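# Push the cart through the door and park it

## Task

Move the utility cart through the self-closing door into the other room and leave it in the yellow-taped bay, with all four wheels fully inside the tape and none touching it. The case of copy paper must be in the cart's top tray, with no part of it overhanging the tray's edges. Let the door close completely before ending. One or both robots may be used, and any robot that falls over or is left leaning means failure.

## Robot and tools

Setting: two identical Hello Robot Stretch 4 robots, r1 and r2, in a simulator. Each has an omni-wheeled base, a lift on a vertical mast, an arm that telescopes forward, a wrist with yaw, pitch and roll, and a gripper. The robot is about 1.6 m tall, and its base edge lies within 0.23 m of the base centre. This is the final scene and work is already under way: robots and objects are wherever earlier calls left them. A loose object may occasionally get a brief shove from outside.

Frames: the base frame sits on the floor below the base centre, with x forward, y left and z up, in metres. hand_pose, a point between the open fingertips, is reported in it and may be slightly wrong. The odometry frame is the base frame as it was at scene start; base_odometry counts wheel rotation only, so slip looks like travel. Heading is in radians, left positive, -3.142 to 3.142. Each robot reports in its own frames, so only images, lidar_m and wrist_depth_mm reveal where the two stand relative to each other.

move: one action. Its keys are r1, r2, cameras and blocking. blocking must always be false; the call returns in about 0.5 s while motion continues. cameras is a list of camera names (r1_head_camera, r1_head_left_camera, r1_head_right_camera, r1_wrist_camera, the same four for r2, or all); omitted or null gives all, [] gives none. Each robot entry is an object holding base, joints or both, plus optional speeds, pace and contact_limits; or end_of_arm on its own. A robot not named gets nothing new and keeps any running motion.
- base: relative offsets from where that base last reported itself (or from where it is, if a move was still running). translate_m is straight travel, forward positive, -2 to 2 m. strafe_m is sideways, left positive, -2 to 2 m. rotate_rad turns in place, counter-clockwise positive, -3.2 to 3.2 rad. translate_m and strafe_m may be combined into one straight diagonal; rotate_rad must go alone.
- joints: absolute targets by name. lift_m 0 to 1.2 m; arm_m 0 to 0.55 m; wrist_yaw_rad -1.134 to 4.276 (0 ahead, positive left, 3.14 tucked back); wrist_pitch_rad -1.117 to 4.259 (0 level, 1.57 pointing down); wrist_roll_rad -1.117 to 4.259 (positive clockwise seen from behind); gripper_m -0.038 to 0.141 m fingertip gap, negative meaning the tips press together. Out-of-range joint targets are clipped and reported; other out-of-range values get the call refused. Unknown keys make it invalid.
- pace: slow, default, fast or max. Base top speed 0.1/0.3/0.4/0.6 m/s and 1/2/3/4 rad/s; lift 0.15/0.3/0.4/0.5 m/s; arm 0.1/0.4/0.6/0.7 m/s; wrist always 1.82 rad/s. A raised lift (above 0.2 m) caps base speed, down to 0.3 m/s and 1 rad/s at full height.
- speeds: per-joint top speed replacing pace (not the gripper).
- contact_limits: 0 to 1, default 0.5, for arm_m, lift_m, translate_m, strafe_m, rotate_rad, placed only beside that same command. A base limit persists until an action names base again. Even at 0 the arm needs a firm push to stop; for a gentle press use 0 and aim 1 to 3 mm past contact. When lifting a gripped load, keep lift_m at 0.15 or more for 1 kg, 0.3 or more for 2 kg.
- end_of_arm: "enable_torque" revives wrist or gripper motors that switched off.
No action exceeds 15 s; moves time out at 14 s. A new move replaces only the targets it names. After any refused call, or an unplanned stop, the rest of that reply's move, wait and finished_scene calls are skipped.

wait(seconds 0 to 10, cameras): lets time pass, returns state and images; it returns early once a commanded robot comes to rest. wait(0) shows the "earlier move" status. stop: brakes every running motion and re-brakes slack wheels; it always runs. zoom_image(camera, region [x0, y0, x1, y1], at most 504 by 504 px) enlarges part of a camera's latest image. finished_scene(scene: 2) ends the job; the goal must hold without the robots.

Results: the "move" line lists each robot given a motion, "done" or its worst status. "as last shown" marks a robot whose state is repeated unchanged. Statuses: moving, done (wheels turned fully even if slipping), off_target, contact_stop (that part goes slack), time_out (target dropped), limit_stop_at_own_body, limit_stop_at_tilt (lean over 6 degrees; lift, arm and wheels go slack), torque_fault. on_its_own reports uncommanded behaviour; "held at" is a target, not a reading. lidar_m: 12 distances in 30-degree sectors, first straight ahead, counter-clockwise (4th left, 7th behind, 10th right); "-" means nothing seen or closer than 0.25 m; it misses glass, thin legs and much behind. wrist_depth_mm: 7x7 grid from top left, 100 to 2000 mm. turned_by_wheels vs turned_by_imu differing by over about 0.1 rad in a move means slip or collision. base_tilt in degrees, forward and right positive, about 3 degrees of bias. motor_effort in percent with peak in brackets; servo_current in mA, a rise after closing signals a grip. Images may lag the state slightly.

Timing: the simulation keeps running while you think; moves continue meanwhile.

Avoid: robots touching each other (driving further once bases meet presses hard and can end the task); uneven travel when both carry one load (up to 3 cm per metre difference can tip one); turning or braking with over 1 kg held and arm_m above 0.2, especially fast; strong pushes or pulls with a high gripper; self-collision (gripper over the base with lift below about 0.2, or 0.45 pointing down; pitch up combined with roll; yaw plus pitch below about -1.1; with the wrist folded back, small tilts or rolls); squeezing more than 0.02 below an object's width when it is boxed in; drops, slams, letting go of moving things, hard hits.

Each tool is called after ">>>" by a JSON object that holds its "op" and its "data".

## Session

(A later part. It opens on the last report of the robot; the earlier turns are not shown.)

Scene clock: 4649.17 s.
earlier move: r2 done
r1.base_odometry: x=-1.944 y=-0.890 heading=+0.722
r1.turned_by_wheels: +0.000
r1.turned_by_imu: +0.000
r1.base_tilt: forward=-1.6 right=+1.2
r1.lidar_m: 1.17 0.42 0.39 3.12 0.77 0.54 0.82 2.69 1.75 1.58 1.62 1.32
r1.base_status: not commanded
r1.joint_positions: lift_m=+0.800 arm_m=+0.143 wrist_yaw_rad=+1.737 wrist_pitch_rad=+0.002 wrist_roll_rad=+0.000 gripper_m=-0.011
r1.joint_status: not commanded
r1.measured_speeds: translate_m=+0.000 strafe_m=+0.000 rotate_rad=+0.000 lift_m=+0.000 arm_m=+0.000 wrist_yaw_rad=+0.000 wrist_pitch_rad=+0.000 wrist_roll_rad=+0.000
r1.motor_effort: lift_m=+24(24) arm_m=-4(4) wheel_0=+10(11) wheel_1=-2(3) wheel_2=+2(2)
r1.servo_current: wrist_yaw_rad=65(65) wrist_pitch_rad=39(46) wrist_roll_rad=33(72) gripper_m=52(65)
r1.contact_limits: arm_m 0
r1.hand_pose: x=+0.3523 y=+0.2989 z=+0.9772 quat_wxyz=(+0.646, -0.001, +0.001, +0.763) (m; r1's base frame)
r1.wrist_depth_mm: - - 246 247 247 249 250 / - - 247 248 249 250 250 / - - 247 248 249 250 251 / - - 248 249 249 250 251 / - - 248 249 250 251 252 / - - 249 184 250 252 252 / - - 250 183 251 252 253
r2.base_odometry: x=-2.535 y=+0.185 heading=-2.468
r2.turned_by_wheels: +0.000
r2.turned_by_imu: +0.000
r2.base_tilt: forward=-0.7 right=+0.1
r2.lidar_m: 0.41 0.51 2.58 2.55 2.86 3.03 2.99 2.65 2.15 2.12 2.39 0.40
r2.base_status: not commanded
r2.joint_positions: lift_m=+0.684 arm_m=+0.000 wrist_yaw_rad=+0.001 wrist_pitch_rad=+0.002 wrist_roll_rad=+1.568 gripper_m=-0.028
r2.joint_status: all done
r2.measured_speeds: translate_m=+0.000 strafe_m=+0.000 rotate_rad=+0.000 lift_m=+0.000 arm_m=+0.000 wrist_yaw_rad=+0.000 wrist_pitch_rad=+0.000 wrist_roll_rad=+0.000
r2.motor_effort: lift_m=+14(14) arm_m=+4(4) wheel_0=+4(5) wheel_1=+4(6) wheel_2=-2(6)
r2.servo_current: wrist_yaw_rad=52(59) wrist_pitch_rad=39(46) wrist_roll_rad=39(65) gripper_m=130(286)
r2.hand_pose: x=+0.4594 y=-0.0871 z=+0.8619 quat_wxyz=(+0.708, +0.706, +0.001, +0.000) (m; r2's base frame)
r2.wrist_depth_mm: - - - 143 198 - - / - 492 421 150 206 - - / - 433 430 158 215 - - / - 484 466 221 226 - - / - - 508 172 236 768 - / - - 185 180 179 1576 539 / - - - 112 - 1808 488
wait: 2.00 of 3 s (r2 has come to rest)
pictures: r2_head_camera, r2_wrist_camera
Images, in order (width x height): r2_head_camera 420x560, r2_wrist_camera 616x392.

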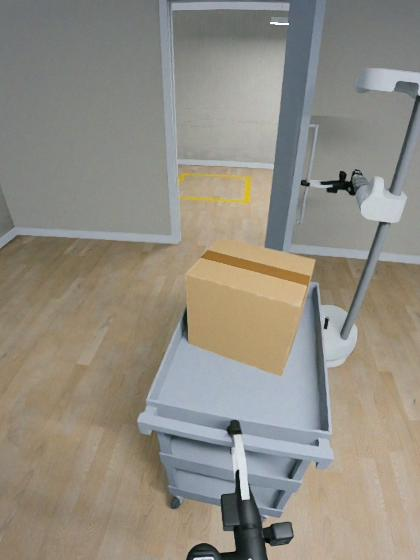

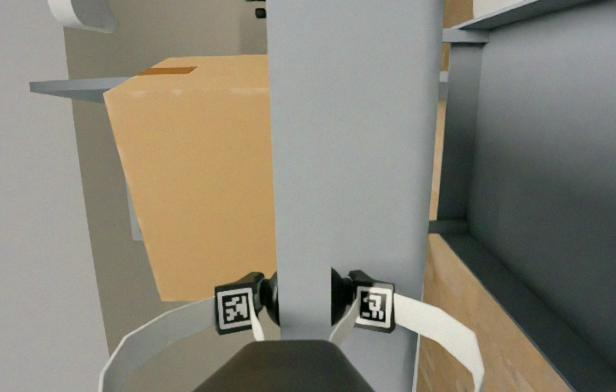

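>>> {"op": "move", "data": {"r2": {"base": {"translate_m": -0.40, "strafe_m": -0.09}, "pace": "slow"}, "blocking": false, "cameras": []}}

>>> {"op": "wait", "data": {"seconds": 8, "cameras": ["r2_wrist_camera", "r2_head_camera"]}}

Scene clock: 4653.40 s.
move: r2 moving
r1.base_odometry: x=-1.944 y=-0.890 heading=+0.722
r1.turned_by_wheels: +0.000
r1.turned_by_imu: +0.000
r1.base_tilt: forward=-1.6 right=+1.2
r1.lidar_m: 1.20 0.40 0.37 3.11 0.74 0.55 0.79 2.69 1.75 1.56 1.61 1.30
r1.base_status: not commanded
r1.joint_positions: lift_m=+0.800 arm_m=+0.143 wrist_yaw_rad=+1.737 wrist_pitch_rad=+0.002 wrist_roll_rad=+0.000 gripper_m=-0.011
r1.joint_status: not commanded
r1.measured_speeds: translate_m=+0.000 strafe_m=+0.000 rotate_rad=+0.000 lift_m=+0.000 arm_m=+0.000 wrist_yaw_rad=+0.000 wrist_pitch_rad=+0.000 wrist_roll_rad=+0.000
r1.motor_effort: lift_m=+24(24) arm_m=-4(4) wheel_0=+11(11) wheel_1=-2(3) wheel_2=+2(2)
r1.servo_current: wrist_yaw_rad=52(78) wrist_pitch_rad=46(46) wrist_roll_rad=46(59) gripper_m=59(65)
r1.contact_limits: arm_m 0
r1.hand_pose: x=+0.3523 y=+0.2989 z=+0.9772 quat_wxyz=(+0.646, -0.001, +0.001, +0.763) (m; r1's base frame)
r1.wrist_depth_mm: - - 246 247 249 249 250 / - - 247 248 248 250 251 / - - 247 248 249 250 251 / - - 248 249 249 250 251 / - - 248 248 250 252 253 / - - 248 183 250 252 253 / - - 249 183 251 252 253
r2.base_odometry: x=-2.527 y=+0.195 heading=-2.468
r2.turned_by_wheels: +0.000
r2.turned_by_imu: +0.000
r2.base_tilt: forward=-0.7 right=+0.1
r2.lidar_m: 0.41 0.47 2.59 2.55 2.85 2.99 2.97 2.62 2.15 2.10 2.38 0.42
r2.base_status: translate_m moving; strafe_m moving
r2.joint_positions: lift_m=+0.684 arm_m=+0.000 wrist_yaw_rad=+0.002 wrist_pitch_rad=+0.002 wrist_roll_rad=+1.568 gripper_m=-0.028
r2.joint_status: not commanded
r2.measured_speeds: translate_m=-0.048 strafe_m=-0.010 rotate_rad=+0.000 lift_m=+0.000 arm_m=+0.000 wrist_yaw_rad=+0.000 wrist_pitch_rad=+0.000 wrist_roll_rad=+0.000
r2.motor_effort: lift_m=+14(14) arm_m=+3(4) wheel_0=-9(10) wheel_1=-8(8) wheel_2=+13(15)
r2.servo_current: wrist_yaw_rad=46(59) wrist_pitch_rad=39(46) wrist_roll_rad=46(52) gripper_m=124(130)
r2.hand_pose: x=+0.4595 y=-0.0867 z=+0.8619 quat_wxyz=(+0.708, +0.706, +0.002, +0.000) (m; r2's base frame)
r2.wrist_depth_mm: - - - 146 202 - - / - 517 442 153 209 - - / - 433 433 160 218 - - / - 484 466 167 227 - - / - - 508 173 236 732 - / - - 183 181 180 609 544 / - - - 112 - 1808 473
pictures: none
No camera images: "cameras" was empty.

Scene clock: 4658.27 s.
earlier move: r2 done
r1.base_odometry: x=-1.944 y=-0.890 heading=+0.722
r1.turned_by_wheels: +0.000
r1.turned_by_imu: +0.000
r1.base_tilt: forward=-1.6 right=+1.3
r1.lidar_m: 1.19 0.42 0.38 3.13 3.17 0.89 0.84 2.68 1.73 1.57 1.61 1.32
r1.base_status: not commanded
r1.joint_positions: lift_m=+0.800 arm_m=+0.143 wrist_yaw_rad=+1.737 wrist_pitch_rad=+0.002 wrist_roll_rad=+0.000 gripper_m=-0.011
r1.joint_status: not commanded
r1.measured_speeds: translate_m=+0.000 strafe_m=+0.000 rotate_rad=+0.000 lift_m=+0.000 arm_m=+0.000 wrist_yaw_rad=+0.000 wrist_pitch_rad=+0.000 wrist_roll_rad=+0.000
r1.motor_effort: lift_m=+24(24) arm_m=-4(4) wheel_0=+11(11) wheel_1=-3(3) wheel_2=+2(2)
r1.servo_current: wrist_yaw_rad=46(78) wrist_pitch_rad=52(52) wrist_roll_rad=52(72) gripper_m=59(65)
r1.contact_limits: arm_m 0
r1.hand_pose: x=+0.3523 y=+0.2989 z=+0.9772 quat_wxyz=(+0.646, -0.001, +0.001, +0.763) (m; r1's base frame)
r1.wrist_depth_mm: - - 246 246 248 250 249 / - - 247 248 249 249 250 / - - 247 248 250 250 251 / - - 248 249 250 251 252 / - - 249 248 250 251 252 / - - 248 184 250 252 252 / - - 250 183 251 252 253
r2.base_odometry: x=-2.279 y=+0.505 heading=-2.469
r2.turned_by_wheels: -0.001
r2.turned_by_imu: -0.001
r2.base_tilt: forward=-0.6 right=+0.1
r2.lidar_m: 0.40 0.43 2.75 2.72 3.02 2.65 2.62 2.43 1.99 1.96 2.24 0.43
r2.base_status: done
r2.joint_positions: lift_m=+0.684 arm_m=+0.000 wrist_yaw_rad=-0.002 wrist_pitch_rad=+0.002 wrist_roll_rad=+1.568 gripper_m=-0.028
r2.joint_status: not commanded
r2.measured_speeds: translate_m=+0.000 strafe_m=+0.000 rotate_rad=+0.000 lift_m=+0.000 arm_m=+0.000 wrist_yaw_rad=+0.000 wrist_pitch_rad=+0.000 wrist_roll_rad=+0.000
r2.motor_effort: lift_m=+14(14) arm_m=-3(4) wheel_0=-8(13) wheel_1=-5(10) wheel_2=+4(16)
r2.servo_current: wrist_yaw_rad=46(59) wrist_pitch_rad=46(46) wrist_roll_rad=39(65) gripper_m=130(137)
r2.hand_pose: x=+0.4591 y=-0.0879 z=+0.8619 quat_wxyz=(+0.708, +0.706, +0.000, -0.001) (m; r2's base frame)
r2.wrist_depth_mm: - - - 169 228 1430 - / - - - 172 231 - - / - 559 442 175 235 - - / - 466 459 177 238 - - / - - 484 180 240 - - / - - 183 182 181 - - / - - - 112 249 1756 521
wait: 4.87 of 8 s (r2 has come to rest)
pictures: r2_head_camera, r2_wrist_camera
Images, in order (width x height): r2_head_camera 420x560, r2_wrist_camera 616x392.

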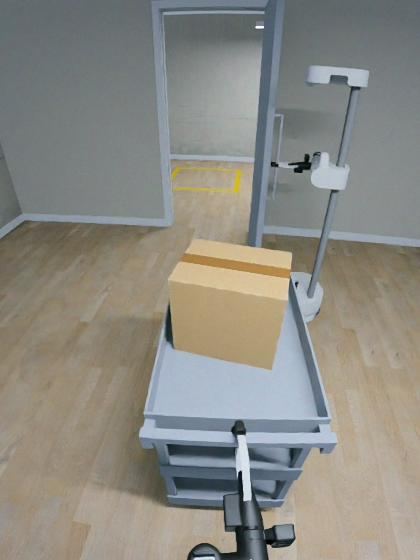

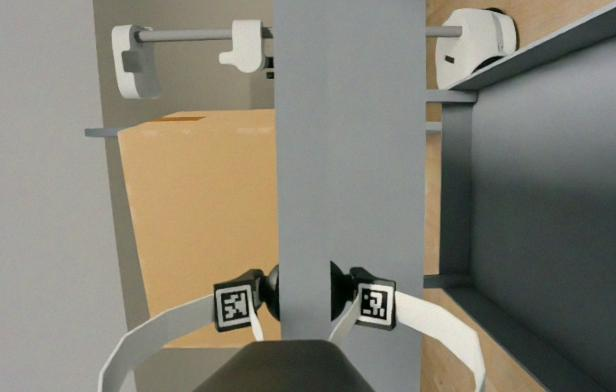

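>>> {"op": "move", "data": {"r2": {"base": {"translate_m": 0.20, "strafe_m": -0.07}, "pace": "slow"}, "blocking": false, "cameras": []}}

>>> {"op": "wait", "data": {"seconds": 6, "cameras": ["r2_wrist_camera", "r2_head_camera"]}}

Scene clock: 4674.90 s.
move: r2 moving
r1.base_odometry: x=-1.944 y=-0.890 heading=+0.722
r1.turned_by_wheels: +0.000
r1.turned_by_imu: +0.000
r1.base_tilt: forward=-1.5 right=+1.2
r1.lidar_m: 1.20 0.39 0.37 3.12 3.16 0.91 0.83 2.64 1.76 1.58 1.60 1.30
r1.base_status: not commanded
r1.joint_positions: lift_m=+0.800 arm_m=+0.143 wrist_yaw_rad=+1.737 wrist_pitch_rad=+0.002 wrist_roll_rad=+0.000 gripper_m=-0.011
r1.joint_status: not commanded
r1.measured_speeds: translate_m=+0.000 strafe_m=+0.000 rotate_rad=+0.000 lift_m=+0.000 arm_m=+0.000 wrist_yaw_rad=+0.000 wrist_pitch_rad=+0.000 wrist_roll_rad=+0.000
r1.motor_effort: lift_m=+24(24) arm_m=-3(4) wheel_0=+11(11) wheel_1=-2(3) wheel_2=+2(2)
r1.servo_current: wrist_yaw_rad=72(72) wrist_pitch_rad=39(46) wrist_roll_rad=46(59) gripper_m=59(65)
r1.contact_limits: arm_m 0
r1.hand_pose: x=+0.3523 y=+0.2989 z=+0.9772 quat_wxyz=(+0.646, -0.001, +0.001, +0.763) (m; r1's base frame)
r1.wrist_depth_mm: - - 247 247 248 249 250 / - - 247 248 249 250 250 / - - 247 248 249 250 252 / - - 248 249 250 251 251 / - - 248 249 250 251 251 / - - 249 184 250 252 253 / - - 250 183 251 252 252
r2.base_odometry: x=-2.291 y=+0.501 heading=-2.469
r2.turned_by_wheels: +0.000
r2.turned_by_imu: +0.001
r2.base_tilt: forward=-0.7 right=+0.1
r2.lidar_m: 0.40 0.42 2.75 2.73 3.04 2.67 2.64 2.42 1.99 1.96 2.20 0.41
r2.base_status: translate_m moving; strafe_m moving
r2.joint_positions: lift_m=+0.684 arm_m=+0.000 wrist_yaw_rad=-0.002 wrist_pitch_rad=+0.002 wrist_roll_rad=+1.568 gripper_m=-0.029
r2.joint_status: not commanded
r2.measured_speeds: translate_m=+0.049 strafe_m=-0.017 rotate_rad=-0.001 lift_m=+0.000 arm_m=+0.000 wrist_yaw_rad=+0.000 wrist_pitch_rad=+0.000 wrist_roll_rad=+0.000
r2.motor_effort: lift_m=+14(14) arm_m=-3(4) wheel_0=+7(10) wheel_1=+5(6) wheel_2=-10(11)
r2.servo_current: wrist_yaw_rad=59(59) wrist_pitch_rad=46(46) wrist_roll_rad=52(59) gripper_m=104(130)
r2.hand_pose: x=+0.4591 y=-0.0879 z=+0.8619 quat_wxyz=(+0.708, +0.706, +0.000, -0.001) (m; r2's base frame)
r2.wrist_depth_mm: - - - 159 217 - - / - - - 162 220 - - / - 430 430 164 224 - - / - 452 452 167 226 - - / - - 473 170 231 - - / - - 185 171 180 - - / - - - 112 236 1808 512
pictures: none
No camera images: "cameras" was empty.

Scene clock: 4677.73 s.
earlier move: r2 done
r1.base_odometry: x=-1.944 y=-0.890 heading=+0.722
r1.turned_by_wheels: +0.000
r1.turned_by_imu: +0.000
r1.base_tilt: forward=-1.6 right=+1.2
r1.lidar_m: 1.19 0.39 0.37 3.10 3.16 0.66 0.71 2.66 1.77 1.56 1.60 1.32
r1.base_status: not commanded
r1.joint_positions: lift_m=+0.800 arm_m=+0.143 wrist_yaw_rad=+1.737 wrist_pitch_rad=+0.002 wrist_roll_rad=+0.000 gripper_m=-0.011
r1.joint_status: not commanded
r1.measured_speeds: translate_m=+0.000 strafe_m=+0.000 rotate_rad=+0.000 lift_m=+0.000 arm_m=+0.000 wrist_yaw_rad=+0.000 wrist_pitch_rad=+0.000 wrist_roll_rad=+0.000
r1.motor_effort: lift_m=+24(24) arm_m=-3(4) wheel_0=+11(11) wheel_1=-2(3) wheel_2=+2(2)
r1.servo_current: wrist_yaw_rad=46(78) wrist_pitch_rad=39(52) wrist_roll_rad=46(72) gripper_m=59(65)
r1.contact_limits: arm_m 0
r1.hand_pose: x=+0.3523 y=+0.2989 z=+0.9772 quat_wxyz=(+0.646, -0.001, +0.001, +0.763) (m; r1's base frame)
r1.wrist_depth_mm: - - 246 247 248 249 249 / - - 247 247 248 250 251 / - - 248 248 249 251 251 / - - 248 249 249 250 252 / - - 248 248 250 252 252 / - - 249 184 251 251 252 / - - 249 183 251 252 253
r2.base_odometry: x=-2.478 y=+0.435 heading=-2.469
r2.turned_by_wheels: +0.000
r2.turned_by_imu: +0.001
r2.base_tilt: forward=-0.7 right=+0.1
r2.lidar_m: 0.36 0.38 2.74 2.74 3.07 2.87 2.84 2.36 1.91 1.92 2.17 0.43
r2.base_status: done
r2.joint_positions: lift_m=+0.684 arm_m=+0.000 wrist_yaw_rad=-0.005 wrist_pitch_rad=+0.002 wrist_roll_rad=+1.568 gripper_m=-0.029
r2.joint_status: not commanded
r2.measured_speeds: translate_m=+0.000 strafe_m=+0.000 rotate_rad=+0.000 lift_m=+0.000 arm_m=+0.000 wrist_yaw_rad=+0.000 wrist_pitch_rad=+0.000 wrist_roll_rad=+0.000
r2.motor_effort: lift_m=+15(16) arm_m=+5(6) wheel_0=+2(16) wheel_1=+5(9) wheel_2=-9(18)
r2.servo_current: wrist_yaw_rad=52(59) wrist_pitch_rad=39(46) wrist_roll_rad=39(59) gripper_m=78(130)
r2.hand_pose: x=+0.4588 y=-0.0887 z=+0.8618 quat_wxyz=(+0.708, +0.706, -0.001, -0.002) (m; r2's base frame)
r2.wrist_depth_mm: - - - 181 243 1499 1182 / - - - 179 240 1308 - / - - - 177 238 - - / - 449 445 175 235 - - / - 462 455 173 233 - - / - 473 186 172 182 - - / - 480 480 112 229 - -
wait: 2.83 of 6 s (r2 has come to rest)
pictures: r2_head_camera, r2_wrist_camera
Images, in order (width x height): r2_head_camera 420x560, r2_wrist_camera 616x392.

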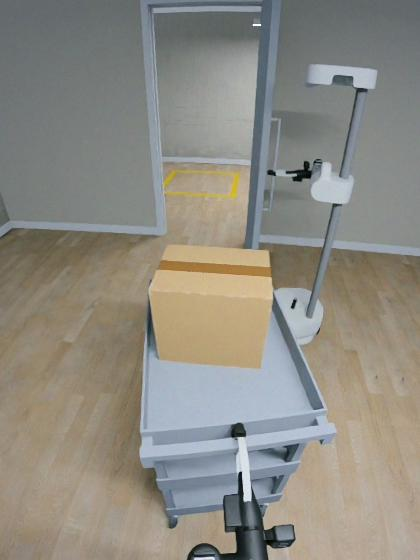

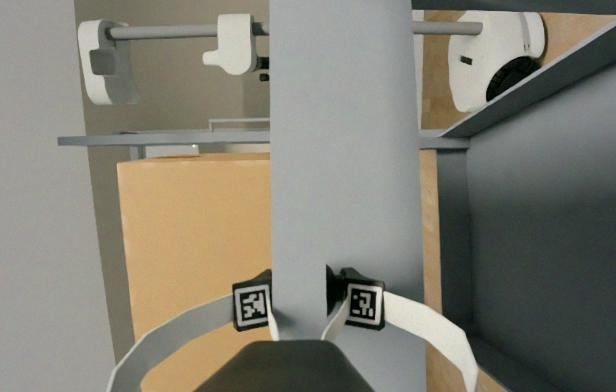

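>>> {"op": "move", "data": {"r2": {"base": {"translate_m": 0.25, "strafe_m": 0.03}, "pace": "slow"}, "blocking": false, "cameras": []}}

>>> {"op": "wait", "data": {"seconds": 6, "cameras": ["r2_wrist_camera", "r2_head_camera"]}}

Scene clock: 4688.83 s.
move: r2 moving
r1.base_odometry: x=-1.944 y=-0.890 heading=+0.722
r1.turned_by_wheels: +0.000
r1.turned_by_imu: +0.000
r1.base_tilt: forward=-1.6 right=+1.2
r1.lidar_m: 1.18 0.41 0.38 3.11 3.16 0.64 0.68 2.66 1.73 1.57 1.60 1.29
r1.base_status: not commanded
r1.joint_positions: lift_m=+0.800 arm_m=+0.143 wrist_yaw_rad=+1.737 wrist_pitch_rad=+0.002 wrist_roll_rad=+0.000 gripper_m=-0.011
r1.joint_status: not commanded
r1.measured_speeds: translate_m=+0.000 strafe_m=+0.000 rotate_rad=+0.000 lift_m=+0.000 arm_m=+0.000 wrist_yaw_rad=+0.000 wrist_pitch_rad=+0.000 wrist_roll_rad=+0.000
r1.motor_effort: lift_m=+24(24) arm_m=-3(4) wheel_0=+10(11) wheel_1=-2(3) wheel_2=+2(2)
r1.servo_current: wrist_yaw_rad=39(65) wrist_pitch_rad=39(52) wrist_roll_rad=39(52) gripper_m=59(59)
r1.contact_limits: arm_m 0
r1.hand_pose: x=+0.3523 y=+0.2989 z=+0.9772 quat_wxyz=(+0.646, -0.001, +0.001, +0.763) (m; r1's base frame)
r1.wrist_depth_mm: - - 246 247 248 249 250 / - - 247 248 248 249 251 / - - 248 248 249 250 250 / - - 248 249 249 251 251 / - - 248 249 250 251 252 / - - 249 184 250 252 253 / - - 249 183 251 253 253
r2.base_odometry: x=-2.487 y=+0.426 heading=-2.470
r2.turned_by_wheels: -0.001
r2.turned_by_imu: +0.000
r2.base_tilt: forward=-0.7 right=+0.1
r2.lidar_m: 0.35 0.39 2.78 2.75 3.01 2.86 2.83 2.40 1.93 1.93 2.16 0.42
r2.base_status: translate_m moving; strafe_m moving
r2.joint_positions: lift_m=+0.684 arm_m=+0.000 wrist_yaw_rad=-0.006 wrist_pitch_rad=+0.002 wrist_roll_rad=+1.568 gripper_m=-0.029
r2.joint_status: not commanded
r2.measured_speeds: translate_m=+0.048 strafe_m=+0.006 rotate_rad=+0.000 lift_m=+0.000 arm_m=+0.000 wrist_yaw_rad=-0.005 wrist_pitch_rad=+0.000 wrist_roll_rad=+0.000
r2.motor_effort: lift_m=+16(16) arm_m=+5(5) wheel_0=+4(6) wheel_1=+5(7) wheel_2=-16(16)
r2.servo_current: wrist_yaw_rad=52(59) wrist_pitch_rad=46(46) wrist_roll_rad=46(59) gripper_m=78(91)
r2.hand_pose: x=+0.4587 y=-0.0890 z=+0.8618 quat_wxyz=(+0.708, +0.706, -0.001, -0.003) (m; r2's base frame)
r2.wrist_depth_mm: - - - 182 246 1464 1160 / - - - 180 242 1499 - / - - - 178 239 - - / - 449 445 176 237 - - / - 462 455 174 233 - - / - 473 185 171 182 - - / - 480 480 112 229 - -
pictures: none
No camera images: "cameras" was empty.

Scene clock: 4692.13 s.
earlier move: r2 done
r1.base_odometry: x=-1.944 y=-0.890 heading=+0.722
r1.turned_by_wheels: +0.000
r1.turned_by_imu: +0.000
r1.base_tilt: forward=-1.6 right=+1.2
r1.lidar_m: 1.19 0.41 0.37 3.11 0.71 0.50 0.73 2.70 1.74 1.56 1.59 1.34
r1.base_status: not commanded
r1.joint_positions: lift_m=+0.800 arm_m=+0.143 wrist_yaw_rad=+1.737 wrist_pitch_rad=+0.002 wrist_roll_rad=+0.000 gripper_m=-0.011
r1.joint_status: not commanded
r1.measured_speeds: translate_m=+0.000 strafe_m=+0.000 rotate_rad=+0.000 lift_m=+0.000 arm_m=+0.000 wrist_yaw_rad=+0.000 wrist_pitch_rad=+0.000 wrist_roll_rad=+0.000
r1.motor_effort: lift_m=+24(24) arm_m=-3(4) wheel_0=+10(11) wheel_1=-3(3) wheel_2=+2(2)
r1.servo_current: wrist_yaw_rad=52(65) wrist_pitch_rad=46(52) wrist_roll_rad=46(65) gripper_m=59(65)
r1.contact_limits: arm_m 0
r1.hand_pose: x=+0.3523 y=+0.2989 z=+0.9772 quat_wxyz=(+0.646, -0.001, +0.001, +0.763) (m; r1's base frame)
r1.wrist_depth_mm: - - 247 247 248 249 250 / - - 247 248 249 249 249 / - - 247 248 249 250 251 / - - 248 249 249 251 251 / - - 249 249 250 251 252 / - - 248 184 250 252 252 / - - 250 183 251 253 253
r2.base_odometry: x=-2.655 y=+0.256 heading=-2.470
r2.turned_by_wheels: +0.000
r2.turned_by_imu: -0.001
r2.base_tilt: forward=-0.7 right=+0.1
r2.lidar_m: 0.37 0.37 2.70 2.66 2.97 3.12 3.07 2.46 2.02 2.00 2.25 0.44
r2.base_status: done
r2.joint_positions: lift_m=+0.684 arm_m=+0.000 wrist_yaw_rad=-0.006 wrist_pitch_rad=+0.002 wrist_roll_rad=+1.568 gripper_m=-0.029
r2.joint_status: not commanded
r2.measured_speeds: translate_m=+0.000 strafe_m=+0.000 rotate_rad=+0.000 lift_m=+0.000 arm_m=+0.000 wrist_yaw_rad=+0.000 wrist_pitch_rad=+0.000 wrist_roll_rad=+0.000
r2.motor_effort: lift_m=+16(16) arm_m=+5(6) wheel_0=+0(7) wheel_1=+3(8) wheel_2=-8(17)
r2.servo_current: wrist_yaw_rad=52(65) wrist_pitch_rad=33(46) wrist_roll_rad=52(59) gripper_m=78(91)
r2.hand_pose: x=+0.4587 y=-0.0891 z=+0.8618 quat_wxyz=(+0.708, +0.706, -0.001, -0.003) (m; r2's base frame)
r2.wrist_depth_mm: - - 1499 186 249 1863 991 / - - - 243 246 1863 - / - - - 180 242 - - / - 449 445 178 238 - - / - 459 459 175 234 - - / - 466 185 172 181 - - / - 469 473 112 229 - -
wait: 3.30 of 6 s (r2 has come to rest)
pictures: r2_head_camera, r2_wrist_camera
Images, in order (width x height): r2_head_camera 420x560, r2_wrist_camera 616x392.

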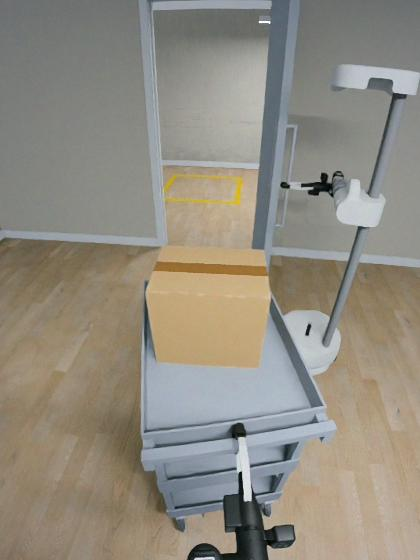

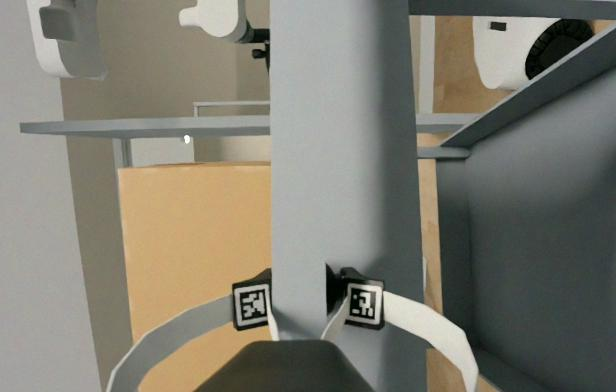

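>>> {"op": "move", "data": {"r2": {"base": {"translate_m": 0.25, "strafe_m": 0.08}, "pace": "slow"}, "blocking": false, "cameras": []}}

>>> {"op": "wait", "data": {"seconds": 6, "cameras": ["r2_wrist_camera", "r2_head_camera"]}}

Scene clock: 4709.60 s.
move: r2 moving
r1.base_odometry: x=-1.944 y=-0.890 heading=+0.722
r1.turned_by_wheels: +0.000
r1.turned_by_imu: +0.000
r1.base_tilt: forward=-1.6 right=+1.3
r1.lidar_m: 1.19 0.41 0.39 3.13 0.64 0.48 0.70 2.68 1.75 1.56 1.62 1.30
r1.base_status: not commanded
r1.joint_positions: lift_m=+0.800 arm_m=+0.143 wrist_yaw_rad=+1.737 wrist_pitch_rad=+0.002 wrist_roll_rad=+0.000 gripper_m=-0.011
r1.joint_status: not commanded
r1.measured_speeds: translate_m=+0.000 strafe_m=+0.000 rotate_rad=+0.000 lift_m=+0.000 arm_m=+0.000 wrist_yaw_rad=+0.000 wrist_pitch_rad=+0.000 wrist_roll_rad=+0.000
r1.motor_effort: lift_m=+24(24) arm_m=-3(4) wheel_0=+10(11) wheel_1=-2(3) wheel_2=+2(2)
r1.servo_current: wrist_yaw_rad=52(65) wrist_pitch_rad=39(52) wrist_roll_rad=39(52) gripper_m=59(59)
r1.contact_limits: arm_m 0
r1.hand_pose: x=+0.3523 y=+0.2989 z=+0.9772 quat_wxyz=(+0.646, -0.001, +0.001, +0.763) (m; r1's base frame)
r1.wrist_depth_mm: - - 246 247 248 248 250 / - - 247 248 248 250 250 / - - 248 248 249 250 251 / - - 247 248 249 251 251 / - - 249 249 249 252 252 / - - 248 183 250 251 252 / - - 249 183 251 252 253
r2.base_odometry: x=-2.662 y=+0.245 heading=-2.470
r2.turned_by_wheels: +0.000
r2.turned_by_imu: +0.000
r2.base_tilt: forward=-0.7 right=+0.1
r2.lidar_m: 0.35 0.37 2.72 2.66 2.93 3.09 3.08 2.49 2.02 2.00 2.22 0.43
r2.base_status: translate_m moving; strafe_m moving
r2.joint_positions: lift_m=+0.684 arm_m=+0.000 wrist_yaw_rad=-0.006 wrist_pitch_rad=+0.002 wrist_roll_rad=+1.568 gripper_m=-0.029
r2.joint_status: not commanded
r2.measured_speeds: translate_m=+0.049 strafe_m=+0.016 rotate_rad=+0.001 lift_m=+0.000 arm_m=+0.000 wrist_yaw_rad=+0.000 wrist_pitch_rad=+0.000 wrist_roll_rad=+0.000
r2.motor_effort: lift_m=+16(16) arm_m=+5(5) wheel_0=+0(3) wheel_1=+7(9) wheel_2=-15(15)
r2.servo_current: wrist_yaw_rad=52(65) wrist_pitch_rad=39(39) wrist_roll_rad=52(52) gripper_m=85(85)
r2.hand_pose: x=+0.4587 y=-0.0891 z=+0.8618 quat_wxyz=(+0.708, +0.706, -0.001, -0.003) (m; r2's base frame)
r2.wrist_depth_mm: - - 1430 249 250 1863 976 / - - - 244 246 1863 - / - - - 180 242 - - / - 449 445 178 237 - - / - 455 455 174 234 - - / - 466 187 171 184 - - / - - 469 112 227 - -
pictures: none
No camera images: "cameras" was empty.

Scene clock: 4712.97 s.
earlier move: r2 done
r1.base_odometry: x=-1.944 y=-0.890 heading=+0.722
r1.turned_by_wheels: +0.000
r1.turned_by_imu: +0.000
r1.base_tilt: forward=-1.6 right=+1.2
r1.lidar_m: 1.17 0.38 0.37 3.12 0.46 0.51 0.81 2.68 1.73 1.57 1.59 1.30
r1.base_status: not commanded
r1.joint_positions: lift_m=+0.800 arm_m=+0.143 wrist_yaw_rad=+1.737 wrist_pitch_rad=+0.002 wrist_roll_rad=+0.000 gripper_m=-0.011
r1.joint_status: not commanded
r1.measured_speeds: translate_m=+0.000 strafe_m=+0.000 rotate_rad=+0.000 lift_m=+0.000 arm_m=+0.000 wrist_yaw_rad=+0.000 wrist_pitch_rad=+0.000 wrist_roll_rad=+0.000
r1.motor_effort: lift_m=+24(24) arm_m=-4(4) wheel_0=+10(11) wheel_1=-2(3) wheel_2=+2(2)
r1.servo_current: wrist_yaw_rad=65(72) wrist_pitch_rad=39(52) wrist_roll_rad=39(65) gripper_m=46(65)
r1.contact_limits: arm_m 0
r1.hand_pose: x=+0.3523 y=+0.2989 z=+0.9772 quat_wxyz=(+0.646, -0.001, +0.001, +0.763) (m; r1's base frame)
r1.wrist_depth_mm: - - 246 247 248 249 250 / - - 247 249 249 250 250 / - - 247 248 249 250 252 / - - 248 249 249 250 252 / - - 249 249 251 251 252 / - - 248 183 251 251 252 / - - 249 183 250 252 253
r2.base_odometry: x=-2.801 y=+0.038 heading=-2.470
r2.turned_by_wheels: +0.000
r2.turned_by_imu: -0.001
r2.base_tilt: forward=-0.7 right=+0.0
r2.lidar_m: 0.34 0.39 2.56 2.55 2.80 3.34 3.31 2.63 2.15 2.13 2.37 0.42
r2.base_status: done
r2.joint_positions: lift_m=+0.684 arm_m=+0.000 wrist_yaw_rad=-0.006 wrist_pitch_rad=+0.002 wrist_roll_rad=+1.568 gripper_m=-0.029
r2.joint_status: not commanded
r2.measured_speeds: translate_m=+0.000 strafe_m=+0.000 rotate_rad=+0.000 lift_m=+0.000 arm_m=+0.000 wrist_yaw_rad=+0.000 wrist_pitch_rad=+0.000 wrist_roll_rad=+0.000
r2.motor_effort: lift_m=+16(16) arm_m=+5(5) wheel_0=+0(5) wheel_1=+4(9) wheel_2=-7(16)
r2.servo_current: wrist_yaw_rad=65(65) wrist_pitch_rad=46(52) wrist_roll_rad=52(59) gripper_m=85(91)
r2.hand_pose: x=+0.4586 y=-0.0893 z=+0.8618 quat_wxyz=(+0.708, +0.706, -0.002, -0.003) (m; r2's base frame)
r2.wrist_depth_mm: - - - 179 241 1708 976 / - - - 178 238 1576 - / - - - 175 237 - - / - 442 445 175 236 - - / - 466 462 173 233 - - / - - 186 172 183 - - / - 488 484 112 230 - -
wait: 3.37 of 6 s (r2 has come to rest)
pictures: r2_head_camera, r2_wrist_camera
Images, in order (width x height): r2_head_camera 420x560, r2_wrist_camera 616x392.

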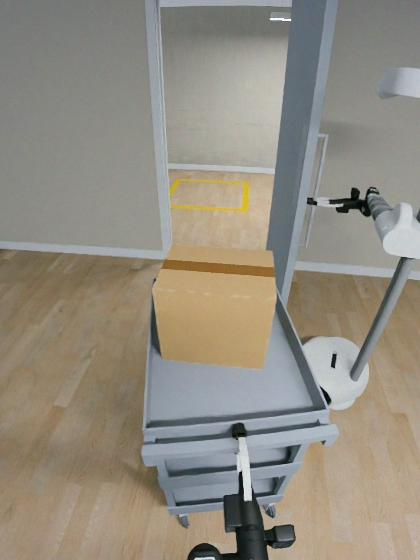

